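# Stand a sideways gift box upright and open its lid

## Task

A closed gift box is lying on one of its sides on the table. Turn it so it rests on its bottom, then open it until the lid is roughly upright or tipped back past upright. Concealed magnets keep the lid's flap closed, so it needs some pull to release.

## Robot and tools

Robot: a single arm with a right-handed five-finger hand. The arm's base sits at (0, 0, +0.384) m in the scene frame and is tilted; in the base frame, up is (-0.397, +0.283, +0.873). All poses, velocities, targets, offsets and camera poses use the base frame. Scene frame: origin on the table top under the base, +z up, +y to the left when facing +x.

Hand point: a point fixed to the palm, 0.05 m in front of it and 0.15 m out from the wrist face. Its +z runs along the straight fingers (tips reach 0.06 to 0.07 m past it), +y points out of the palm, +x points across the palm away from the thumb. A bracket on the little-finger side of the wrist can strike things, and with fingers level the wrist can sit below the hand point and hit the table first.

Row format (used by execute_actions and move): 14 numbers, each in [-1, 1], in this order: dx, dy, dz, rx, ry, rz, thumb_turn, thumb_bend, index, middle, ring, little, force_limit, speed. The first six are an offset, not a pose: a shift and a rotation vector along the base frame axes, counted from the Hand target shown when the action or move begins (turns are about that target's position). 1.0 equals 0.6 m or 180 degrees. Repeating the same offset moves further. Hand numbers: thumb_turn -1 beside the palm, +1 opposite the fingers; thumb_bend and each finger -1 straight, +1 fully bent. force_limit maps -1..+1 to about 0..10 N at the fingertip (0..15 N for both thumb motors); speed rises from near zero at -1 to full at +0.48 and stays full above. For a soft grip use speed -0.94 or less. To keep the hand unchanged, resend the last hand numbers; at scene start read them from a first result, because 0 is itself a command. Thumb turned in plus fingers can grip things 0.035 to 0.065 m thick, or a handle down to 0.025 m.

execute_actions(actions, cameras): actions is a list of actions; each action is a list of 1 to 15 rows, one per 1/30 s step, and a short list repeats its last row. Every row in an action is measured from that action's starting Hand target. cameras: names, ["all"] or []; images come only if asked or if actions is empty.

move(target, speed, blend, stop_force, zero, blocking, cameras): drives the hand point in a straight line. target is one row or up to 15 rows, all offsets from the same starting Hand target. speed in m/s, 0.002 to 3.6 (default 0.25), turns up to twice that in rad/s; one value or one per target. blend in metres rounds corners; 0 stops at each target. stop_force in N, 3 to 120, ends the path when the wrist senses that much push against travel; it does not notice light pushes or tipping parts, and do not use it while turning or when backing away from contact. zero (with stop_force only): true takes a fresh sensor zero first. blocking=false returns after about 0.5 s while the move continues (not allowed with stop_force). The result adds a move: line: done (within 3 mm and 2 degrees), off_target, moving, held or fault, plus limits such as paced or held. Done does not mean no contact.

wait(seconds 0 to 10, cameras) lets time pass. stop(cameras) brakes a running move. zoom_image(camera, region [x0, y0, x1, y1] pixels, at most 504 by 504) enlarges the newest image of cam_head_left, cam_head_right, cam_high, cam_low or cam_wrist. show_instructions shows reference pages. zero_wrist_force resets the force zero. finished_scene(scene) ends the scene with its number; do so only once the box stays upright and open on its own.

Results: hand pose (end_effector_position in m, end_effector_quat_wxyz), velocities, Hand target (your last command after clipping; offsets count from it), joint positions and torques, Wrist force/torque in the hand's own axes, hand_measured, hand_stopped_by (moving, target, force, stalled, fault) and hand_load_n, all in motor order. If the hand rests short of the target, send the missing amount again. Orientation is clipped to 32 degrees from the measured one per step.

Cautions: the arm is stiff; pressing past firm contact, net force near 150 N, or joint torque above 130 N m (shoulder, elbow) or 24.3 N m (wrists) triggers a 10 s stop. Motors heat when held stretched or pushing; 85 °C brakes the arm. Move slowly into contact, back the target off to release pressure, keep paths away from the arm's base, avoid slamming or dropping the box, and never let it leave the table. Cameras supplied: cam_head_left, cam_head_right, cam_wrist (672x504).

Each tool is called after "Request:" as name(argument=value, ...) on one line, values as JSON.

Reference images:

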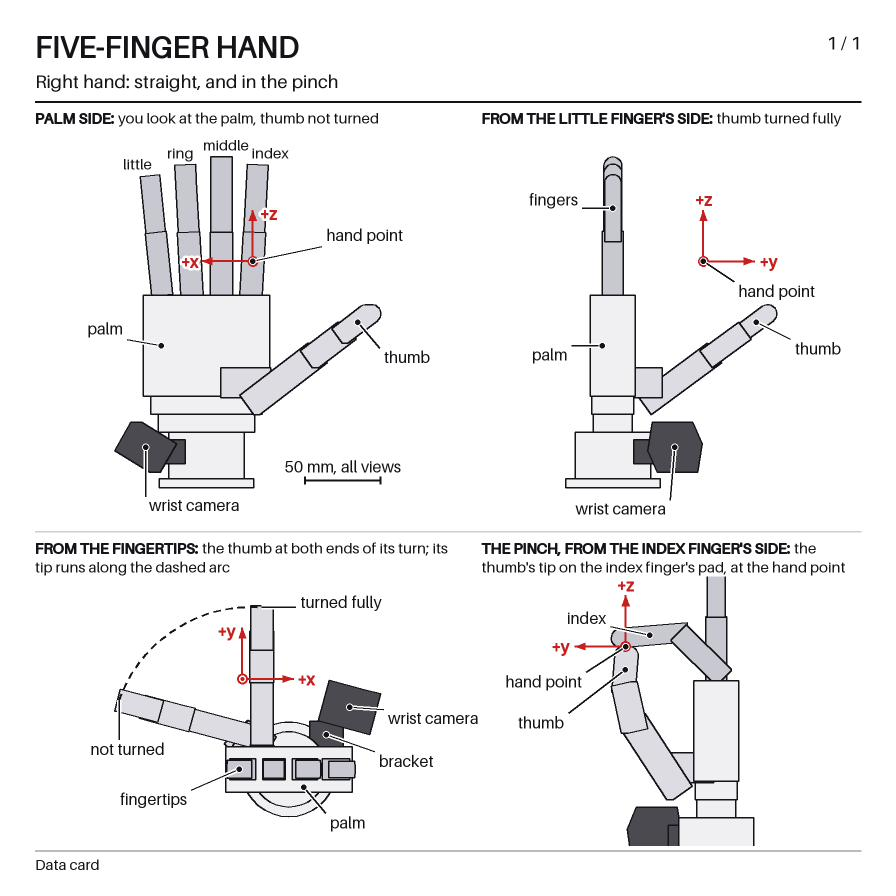

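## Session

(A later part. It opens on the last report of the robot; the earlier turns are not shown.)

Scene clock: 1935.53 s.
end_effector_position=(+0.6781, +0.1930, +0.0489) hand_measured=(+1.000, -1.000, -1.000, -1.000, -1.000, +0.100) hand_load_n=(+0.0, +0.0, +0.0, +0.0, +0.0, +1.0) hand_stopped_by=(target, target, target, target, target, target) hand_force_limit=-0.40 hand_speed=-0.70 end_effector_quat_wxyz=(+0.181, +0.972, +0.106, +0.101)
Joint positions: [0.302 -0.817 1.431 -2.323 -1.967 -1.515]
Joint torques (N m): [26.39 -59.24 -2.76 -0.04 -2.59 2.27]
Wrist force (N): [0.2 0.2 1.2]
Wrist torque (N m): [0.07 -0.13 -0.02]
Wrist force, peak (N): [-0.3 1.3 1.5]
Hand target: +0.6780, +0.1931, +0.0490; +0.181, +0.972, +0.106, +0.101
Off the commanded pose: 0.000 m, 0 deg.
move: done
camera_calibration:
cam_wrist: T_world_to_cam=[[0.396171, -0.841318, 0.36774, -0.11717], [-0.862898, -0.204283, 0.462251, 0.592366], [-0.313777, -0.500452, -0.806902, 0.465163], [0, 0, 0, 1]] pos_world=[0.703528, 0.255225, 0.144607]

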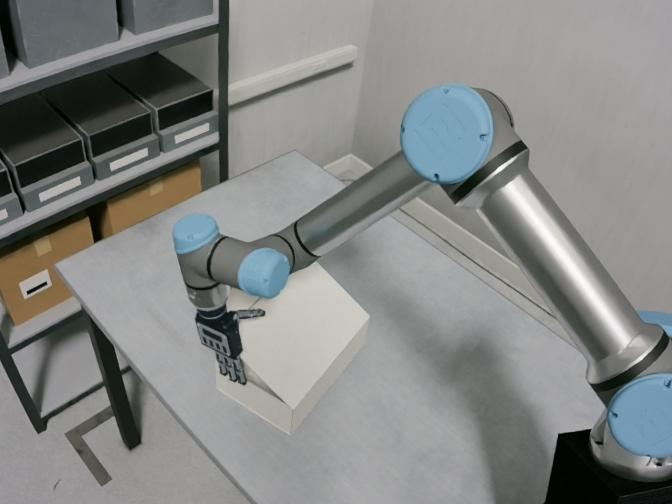

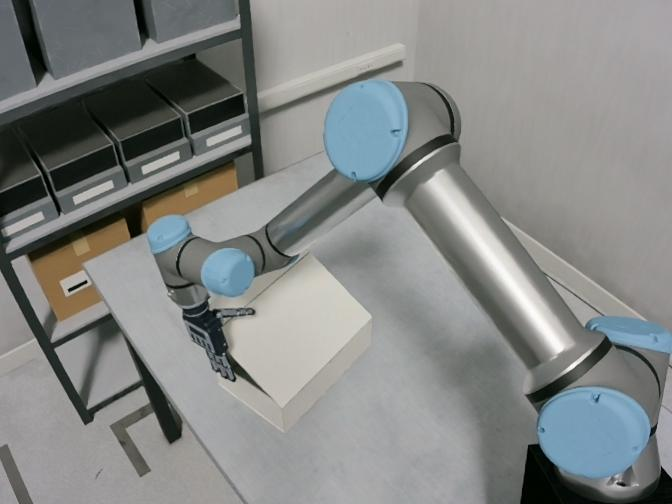

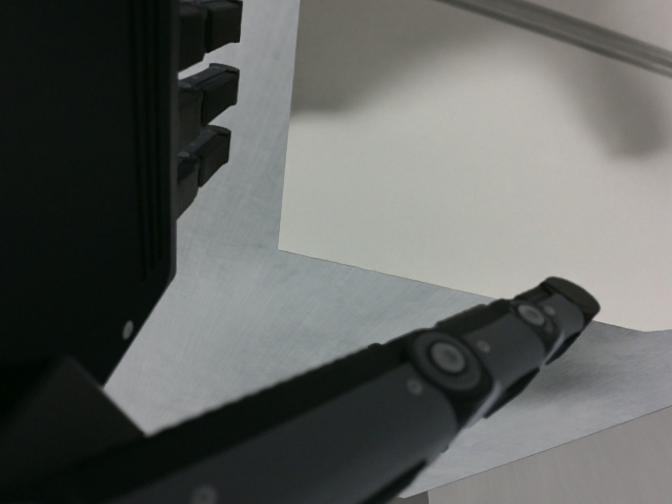

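Request:
move(target=[[-0.06807, 0.00489, 0.04289, 0, 0, 0, 1, -1, -1, -1, -1, 0.1, -0.4, -0.7], [-0.14429, 0.00115, 0.06845, 0, 0, 0, 1, -1, -1, -1, -1, 0.1, -0.4, -0.7]], speed=0.025, blend=[0.008, 0], cameras=["cam_head_left","cam_head_right", "cam_wrist"])

Scene clock: 1946.53 s.
end_effector_position=(+0.5916, +0.1937, +0.0900) hand_measured=(+1.000, -1.000, -1.000, -1.000, -1.000, +0.100) hand_load_n=(+0.0, -0.5, +0.0, +0.0, +0.0, +0.5) hand_stopped_by=(target, target, target, target, target, target) hand_force_limit=-0.40 hand_speed=-0.70 end_effector_quat_wxyz=(+0.181, +0.972, +0.106, +0.101)
Joint positions: [0.343 -1.022 1.668 -2.336 -1.972 -1.47]
Joint torques (N m): [25.23 -54.26 1.07 -3.66 -2.37 2.31]
Wrist force (N): [0.6 0.6 1.0]
Wrist torque (N m): [0.13 -0.12 0.02]
Wrist force, peak (N): [1.7 -0.1 0.6]
Hand target: +0.5914, +0.1937, +0.0900; +0.181, +0.972, +0.106, +0.101
Off the commanded pose: 0.000 m, 0 deg.
move: done
camera_calibration:
cam_wrist: T_world_to_cam=[[0.396086, -0.841355, 0.367746, -0.0973618], [-0.862904, -0.204169, 0.462289, 0.498706], [-0.313867, -0.500436, -0.806878, 0.471631], [0, 0, 0, 1]] pos_world=[0.616928, 0.255926, 0.185807]

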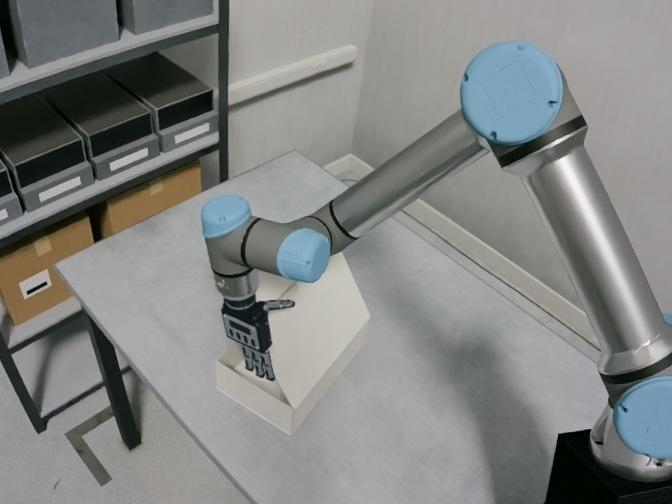

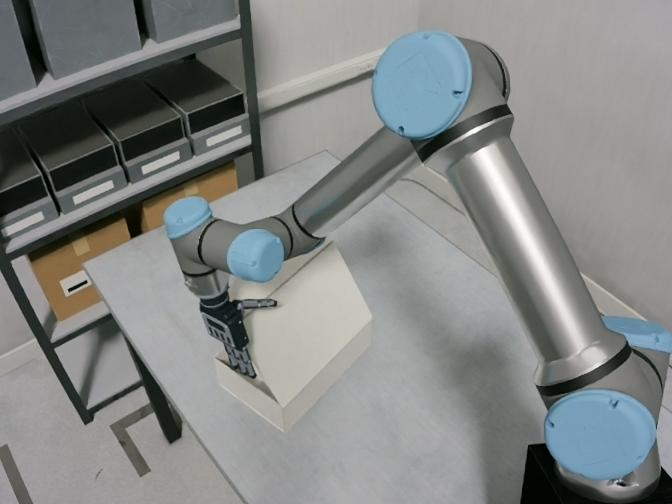

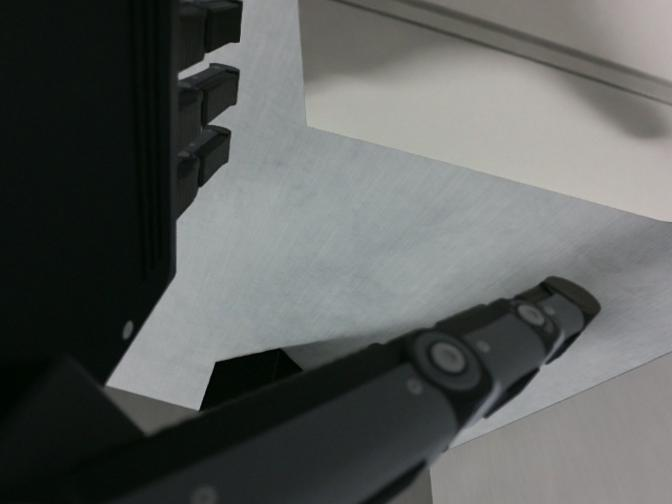

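Request:
move(target=[[-0.0795, -0.01207, 0.00672, 0, 0, 0, 1, -1, -1, -1, -1, 0.1, -0.4, -0.7], [-0.15647, -0.03172, -0.00625, 0, 0, 0, 1, -1, -1, -1, -1, 0.1, -0.4, -0.7]], speed=0.025, blend=[0.008, 0], cameras=["cam_head_left","cam_head_right", "cam_wrist"])

Scene clock: 1977.27 s.
end_effector_position=(+0.4977, +0.1747, +0.0863) hand_measured=(+1.000, -1.000, -1.000, -1.000, -1.000, +0.100) hand_load_n=(+0.0, +0.0, +0.0, +0.0, +0.0, +0.0) hand_stopped_by=(target, target, target, target, target, target) hand_force_limit=-0.40 hand_speed=-0.70 end_effector_quat_wxyz=(+0.181, +0.972, +0.106, +0.101)
Joint positions: [0.369 -1.187 1.947 -2.44 -1.975 -1.442]
Joint torques (N m): [21.86 -46.75 2.66 -3.66 -2.33 2.34]
Wrist force (N): [0.5 0.2 0.1]
Wrist torque (N m): [0.07 -0.09 -0.01]
Wrist force, peak (N): [0.5 0.3 1.4]
Hand target: +0.4975, +0.1747, +0.0863; +0.181, +0.972, +0.106, +0.101
Off the commanded pose: 0.000 m, 0 deg.
move: done
camera_calibration:
cam_wrist: T_world_to_cam=[[0.396086, -0.841355, 0.367746, -0.0747944], [-0.862904, -0.204169, 0.462289, 0.41551], [-0.313867, -0.500436, -0.806878, 0.429666], [0, 0, 0, 1]] pos_world=[0.523028, 0.236926, 0.182107]

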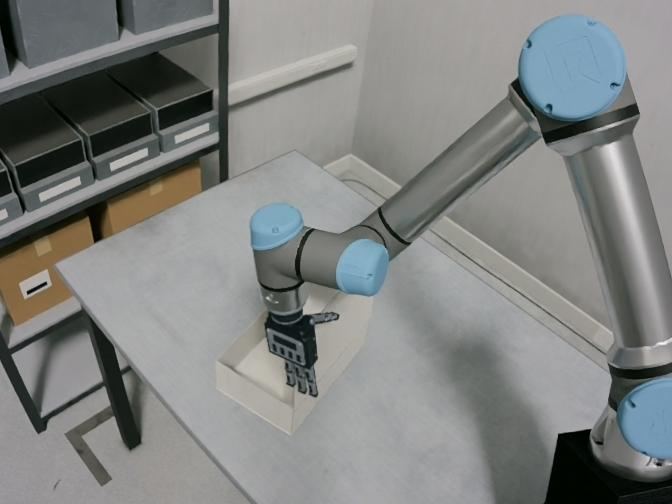

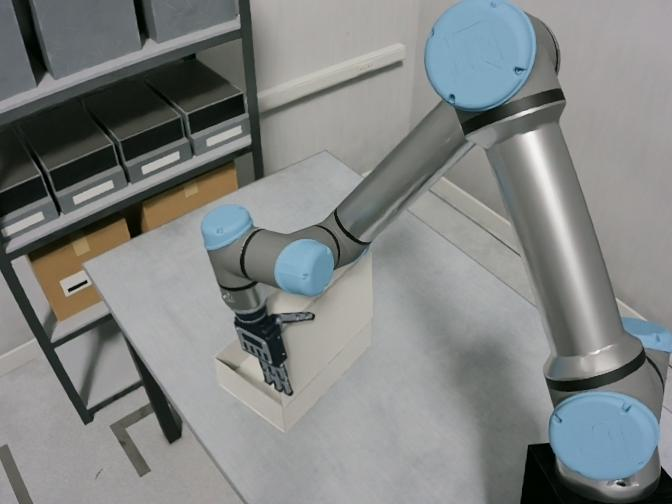

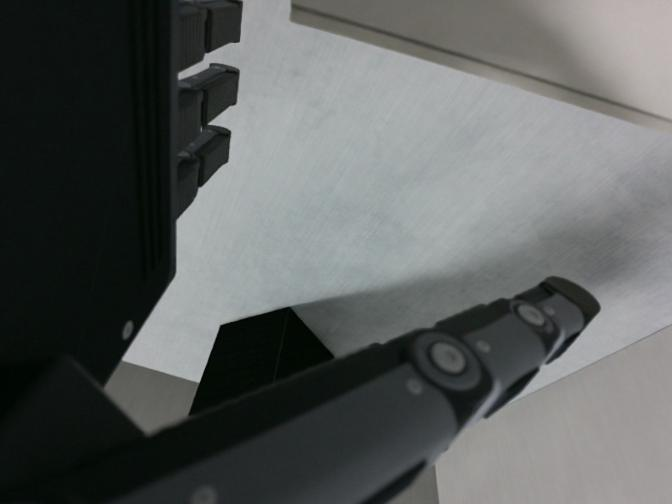

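Request:
move(target=[-0.0242, -0.00796, -0.00842, 0, 0, 0, 1, -1, -1, -1, -1, 0.1, -0.4, -0.7], speed=0.015, cameras=["cam_head_left","cam_head_right", "cam_wrist"])

Request:
zoom_image(camera="cam_head_right", region=[180, 220, 420, 450])

Scene clock: 1996.07 s.
end_effector_position=(+0.4831, +0.1700, +0.0813) hand_measured=(+1.000, -1.000, -1.000, -1.000, -1.000, +0.100) hand_load_n=(+0.0, +0.0, +0.0, +0.0, +0.0, +0.5) hand_stopped_by=(target, target, target, target, target, target) hand_force_limit=-0.40 hand_speed=-0.70 end_effector_quat_wxyz=(+0.181, +0.972, +0.106, +0.101)
Joint positions: [0.37 -1.206 1.994 -2.467 -1.975 -1.441]
Joint torques (N m): [21.53 -45.87 1.39 -3.48 -2.31 2.26]
Wrist force (N): [0.3 0.4 0.3]
Wrist torque (N m): [0.09 -0.08 -0.01]
Wrist force, peak (N): [0.4 0.2 0.8]
Hand target: +0.4830, +0.1699, +0.0812; +0.181, +0.972, +0.106, +0.101
Off the commanded pose: 0.000 m, 0 deg.
move: done
camera_calibration:
cam_wrist: T_world_to_cam=[[0.396086, -0.841355, 0.367746, -0.0712509], [-0.862904, -0.204169, 0.462289, 0.404329], [-0.313867, -0.500436, -0.806878, 0.418678], [0, 0, 0, 1]] pos_world=[0.508528, 0.232126, 0.177107]

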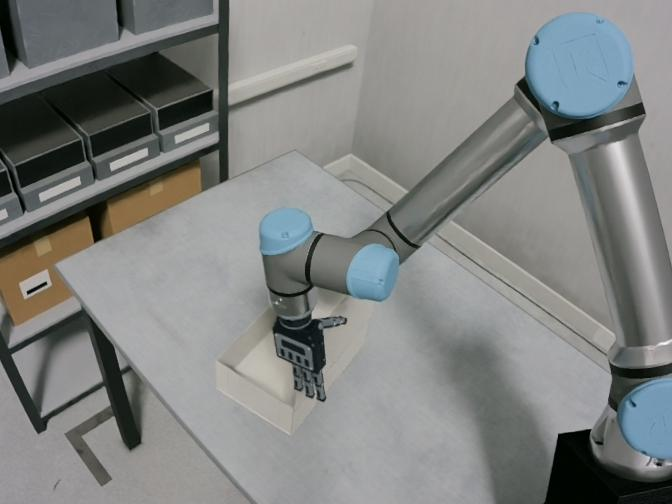

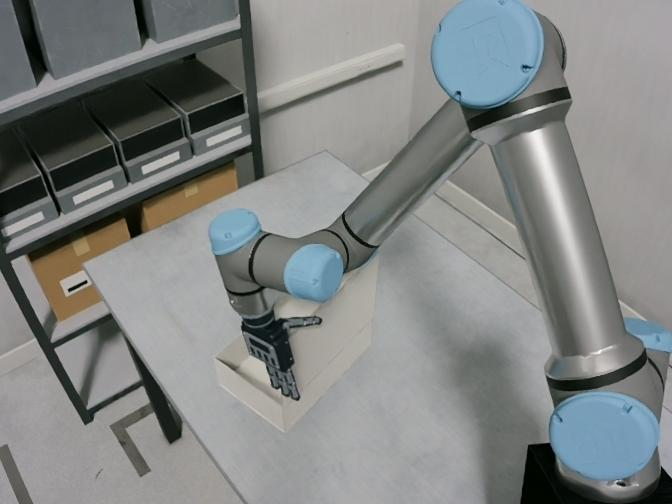

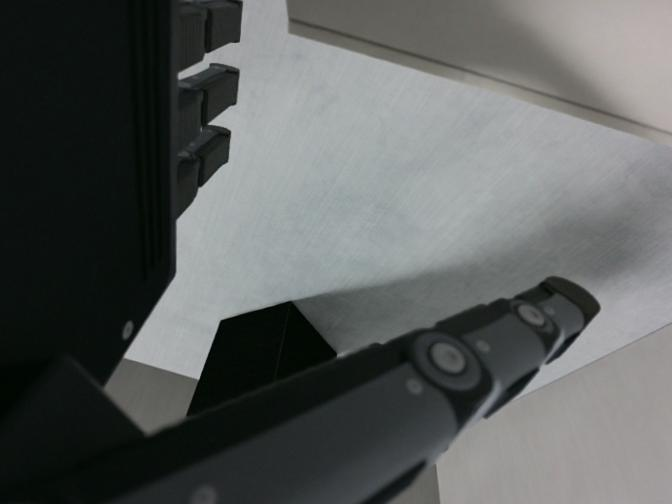

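Scaled by 2.100 from the camera's 672x504 image, which has a finer 960x720 frame.

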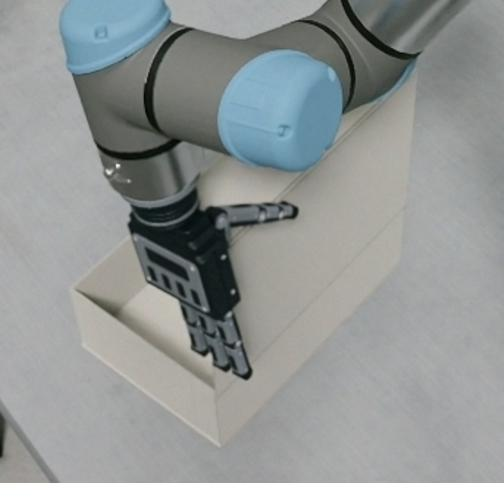

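Request:
move(target=[-0.0242, -0.00796, -0.00842, 0, 0, 0, 1, -1, -1, -1, -1, 0.1, -0.4, -0.7], speed=0.015, cameras=["cam_head_left","cam_head_right", "cam_wrist"])

Request:
zoom_image(camera="cam_head_right", region=[180, 220, 420, 450])

Scene clock: 2008.47 s.
end_effector_position=(+0.4686, +0.1652, +0.0762) hand_measured=(+1.000, -1.000, -1.000, -1.000, -1.000, +0.100) hand_load_n=(+0.5, -0.5, -0.5, +0.0, +0.0, +0.0) hand_stopped_by=(target, target, target, target, target, target) hand_force_limit=-0.40 hand_speed=-0.70 end_effector_quat_wxyz=(+0.181, +0.972, +0.106, +0.101)
Joint positions: [0.372 -1.224 2.04 -2.494 -1.975 -1.439]
Joint torques (N m): [20.77 -45.43 1.66 -3.6 -2.38 2.04]
Wrist force (N): [0.1 0.1 0.6]
Wrist torque (N m): [0.05 -0.06 -0.02]
Wrist force, peak (N): [-0.1 -0.1 1.0]
Hand target: +0.4685, +0.1652, +0.0762; +0.181, +0.972, +0.106, +0.101
Off the commanded pose: 0.000 m, 0 deg.
move: done
camera_calibration:
cam_wrist: T_world_to_cam=[[0.396086, -0.841355, 0.367746, -0.0676707], [-0.862904, -0.204169, 0.462289, 0.393195], [-0.313867, -0.500436, -0.806878, 0.40761], [0, 0, 0, 1]] pos_world=[0.494028, 0.227326, 0.172007]

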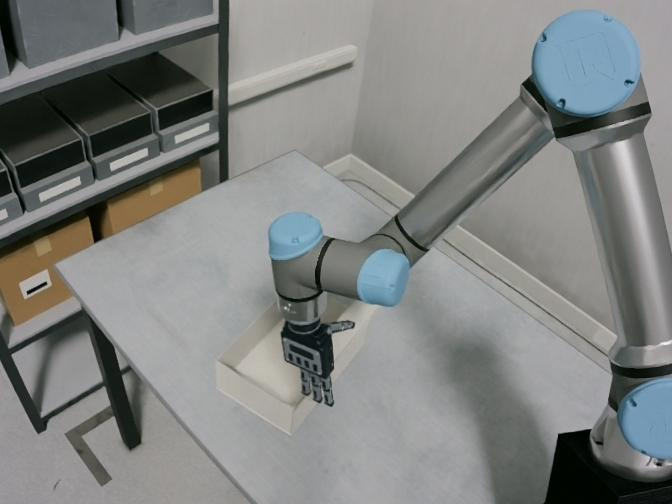

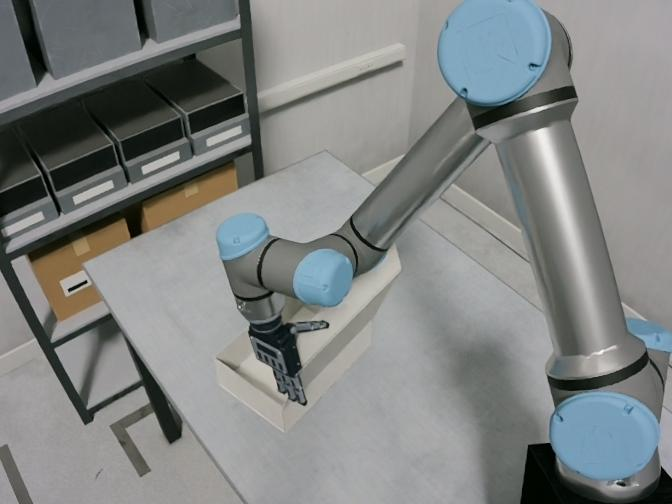

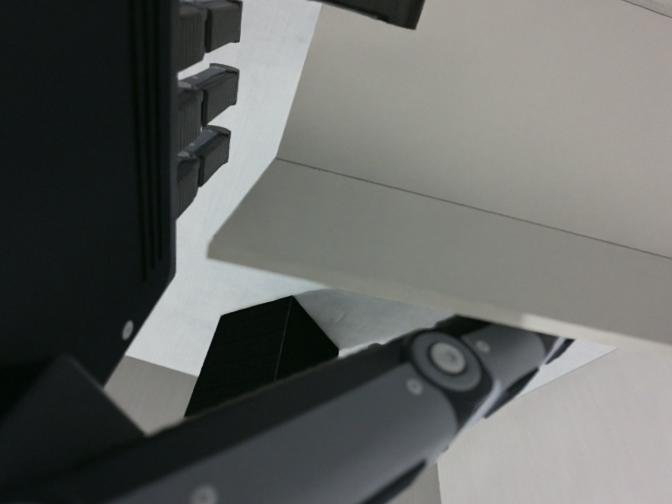

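Scaled by 2.100 from the camera's 672x504 image, which has a finer 960x720 frame.

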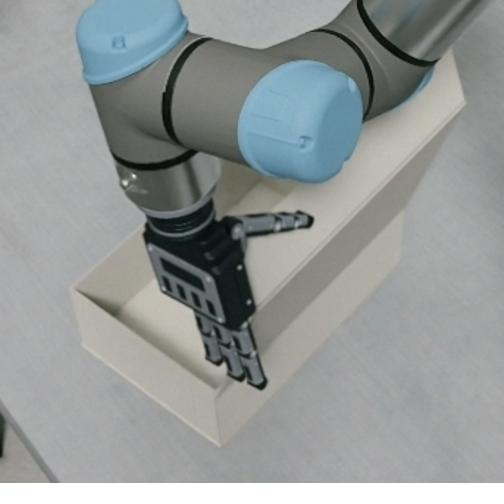

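Request:
wait(seconds=0.5, cameras=["cam_head_left","cam_head_right", "cam_wrist"])

Scene clock: 2012.30 s.
end_effector_position=(+0.4685, +0.1652, +0.0762) hand_measured=(+1.000, -1.000, -1.000, -1.000, -1.000, +0.100) hand_load_n=(+0.0, -0.5, +0.0, +0.0, +0.0, +0.0) hand_stopped_by=(target, target, target, target, target, target) hand_force_limit=-0.40 hand_speed=-0.70 end_effector_quat_wxyz=(+0.181, +0.972, +0.106, +0.101)
Joint positions: [0.372 -1.224 2.04 -2.495 -1.975 -1.439]
Joint torques (N m): [20.8 -45.19 2.24 -3.53 -2.38 2.1]
Wrist force (N): [0.0 -0.1 0.6]
Wrist torque (N m): [0.02 -0.04 -0.03]
Wrist force, peak (N): [0.2 0.0 1.0]
Hand target: +0.4685, +0.1652, +0.0762; +0.181, +0.972, +0.106, +0.101
Off the commanded pose: 0.000 m, 0 deg.
wait: 0.50 s; at rest from the start
camera_calibration:
cam_wrist: T_world_to_cam=[[0.396171, -0.841318, 0.36774, -0.0676414], [-0.862898, -0.204283, 0.462251, 0.393051], [-0.313777, -0.500452, -0.806902, 0.40751], [0, 0, 0, 1]] pos_world=[0.493828, 0.227325, 0.172007]

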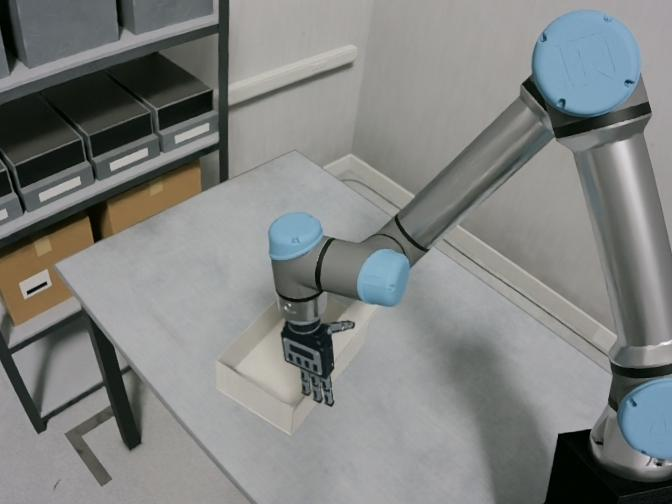

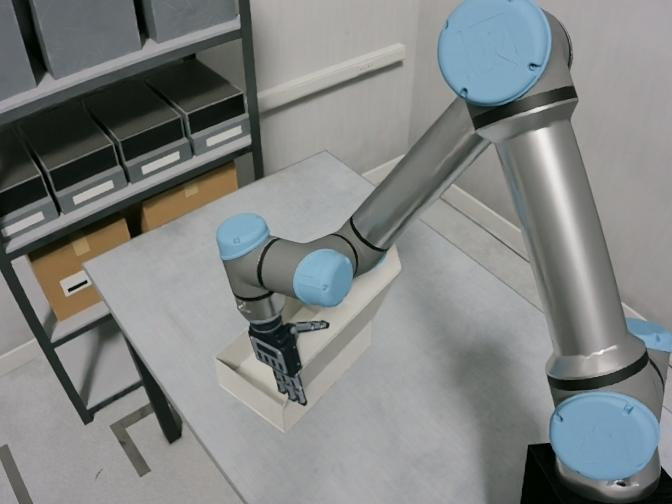

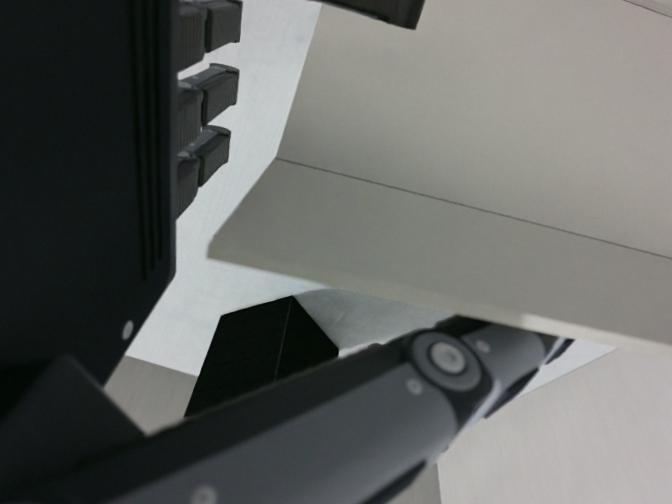

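Request:
zoom_image(camera="cam_head_right", region=[260, 230, 420, 350])

Request:
zoom_image(camera="cam_wrist", region=[172, 100, 672, 400])

Request:
zoom_image(camera="cam_head_left", region=[260, 270, 420, 420])

Scaled by 3.150 from the camera's 672x504 image, which has a finer 960x720 frame.

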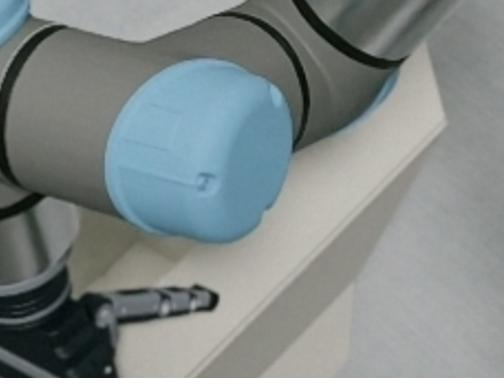

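Scaled by 1.008 from the camera's 672x504 image, which has a finer 960x720 frame.

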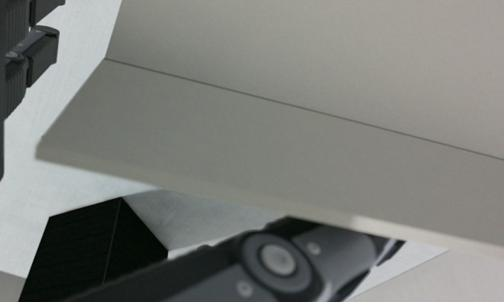

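Scaled by 3.150 from the camera's 672x504 image, which has a finer 960x720 frame.

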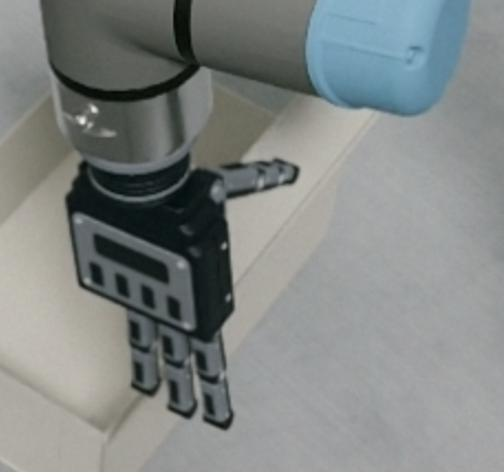

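Request:
move(target=[0.03309, -0.02364, -0.07275, 0, 0, 0, 1, -1, -1, -1, -1, 0.1, -0.4, -0.7], speed=0.02, cameras=["cam_head_left","cam_head_right", "cam_wrist"])

Request:
zoom_image(camera="cam_head_right", region=[200, 230, 420, 450])

Scene clock: 2154.53 s.
end_effector_position=(+0.4883, +0.1510, +0.0327) hand_measured=(+1.000, -1.000, -1.000, -1.000, -1.000, +0.100) hand_load_n=(+0.0, +0.0, +0.0, +0.5, +0.0, +0.0) hand_stopped_by=(target, target, target, target, target, target) hand_force_limit=-0.40 hand_speed=-0.70 end_effector_quat_wxyz=(+0.181, +0.972, +0.106, +0.101)
Joint positions: [0.333 -1.118 2.043 -2.62 -1.971 -1.481]
Joint torques (N m): [10.3 -22.31 -21.26 -3.64 2.24 -2.6]
Wrist force (N): [0.4 0.4 0.6]
Wrist torque (N m): [0.09 -0.08 0.07]
Wrist force, peak (N): [0.4 0.5 0.9]
Hand target: +0.4883, +0.1510, +0.0325; +0.181, +0.972, +0.106, +0.101
Off the commanded pose: 0.000 m, 0 deg.
move: done
camera_calibration:
cam_wrist: T_world_to_cam=[[0.396086, -0.841355, 0.367746, -0.0713001], [-0.862904, -0.204169, 0.462289, 0.427339], [-0.313867, -0.500436, -0.806878, 0.371606], [0, 0, 0, 1]] pos_world=[0.513628, 0.213226, 0.128507]

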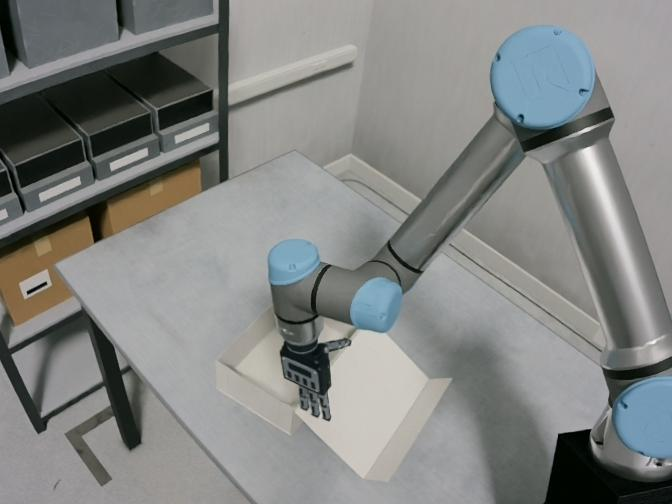

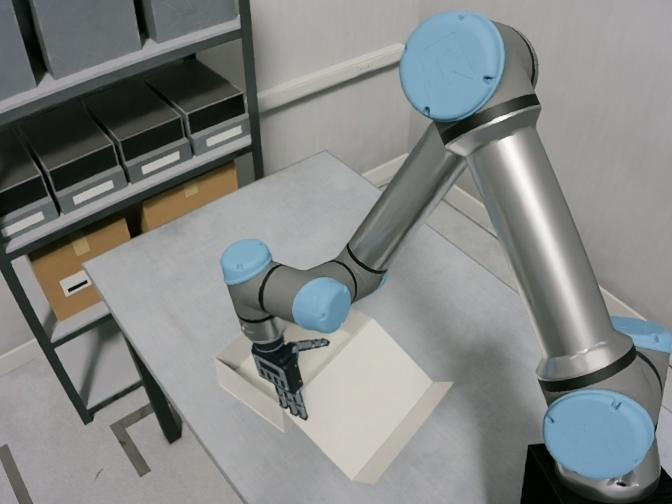

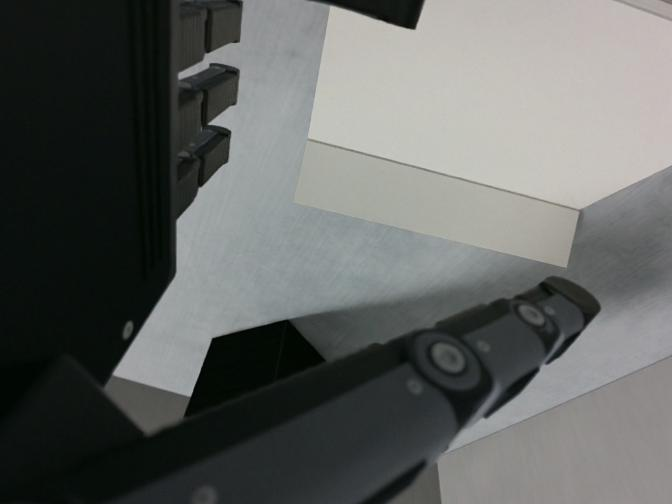

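Scaled by 2.291 from the camera's 672x504 image, which has a finer 960x720 frame.

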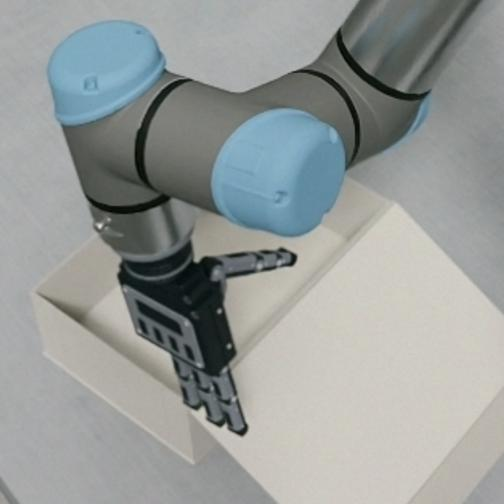

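Request:
move(target=[-0.0794, 0.05674, 0.1746, 0, 0, 0, 1, -1, -1, -1, -1, 0.1, -0.4, -0.7], speed=0.08, cameras=["cam_head_left","cam_head_right"])

Scene clock: 2161.40 s.
end_effector_position=(+0.4408, +0.1850, +0.1372) hand_measured=(+1.000, -1.000, -1.000, -1.000, -1.000, +0.100) hand_load_n=(+0.0, +0.0, +0.0, +0.0, +0.0, +0.0) hand_stopped_by=(target, target, target, target, target, target) hand_force_limit=-0.40 hand_speed=-0.70 end_effector_quat_wxyz=(+0.181, +0.972, +0.106, +0.101)
Joint positions: [0.429 -1.355 2.007 -2.305 -1.981 -1.377]
Joint torques (N m): [19.23 -42.41 -26.82 0.32 -2.34 2.26]
Wrist force (N): [0.2 0.1 0.4]
Wrist torque (N m): [0.07 -0.06 0.00]
Wrist force, peak (N): [0.4 0.2 1.5]
Hand target: +0.4407, +0.1850, +0.1373; +0.181, +0.972, +0.106, +0.101
Off the commanded pose: 0.000 m, 0 deg.
move: done
Images, in order (width x height): cam_head_left 672x504, cam_head_right 672x504.

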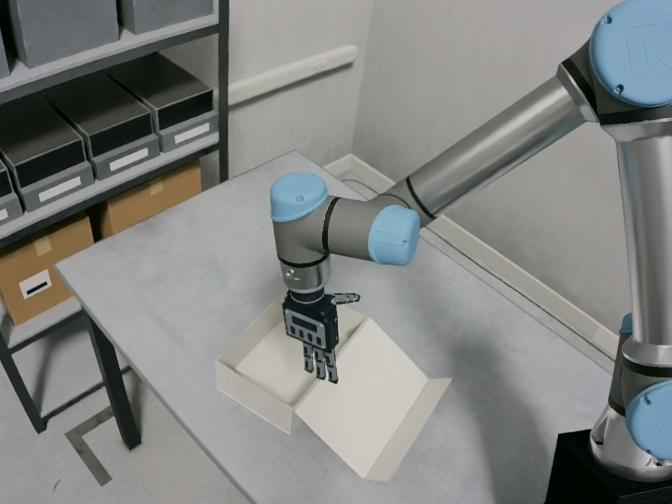

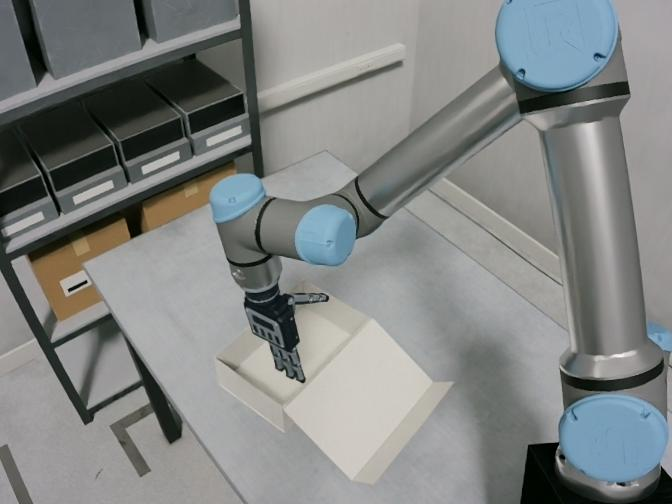

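The box sits upright on its base. Its lid is fully open and rests on the table behind it, and the hand is clear.

Request:
finished_scene(scene=2)

The scene is finished: the task was done.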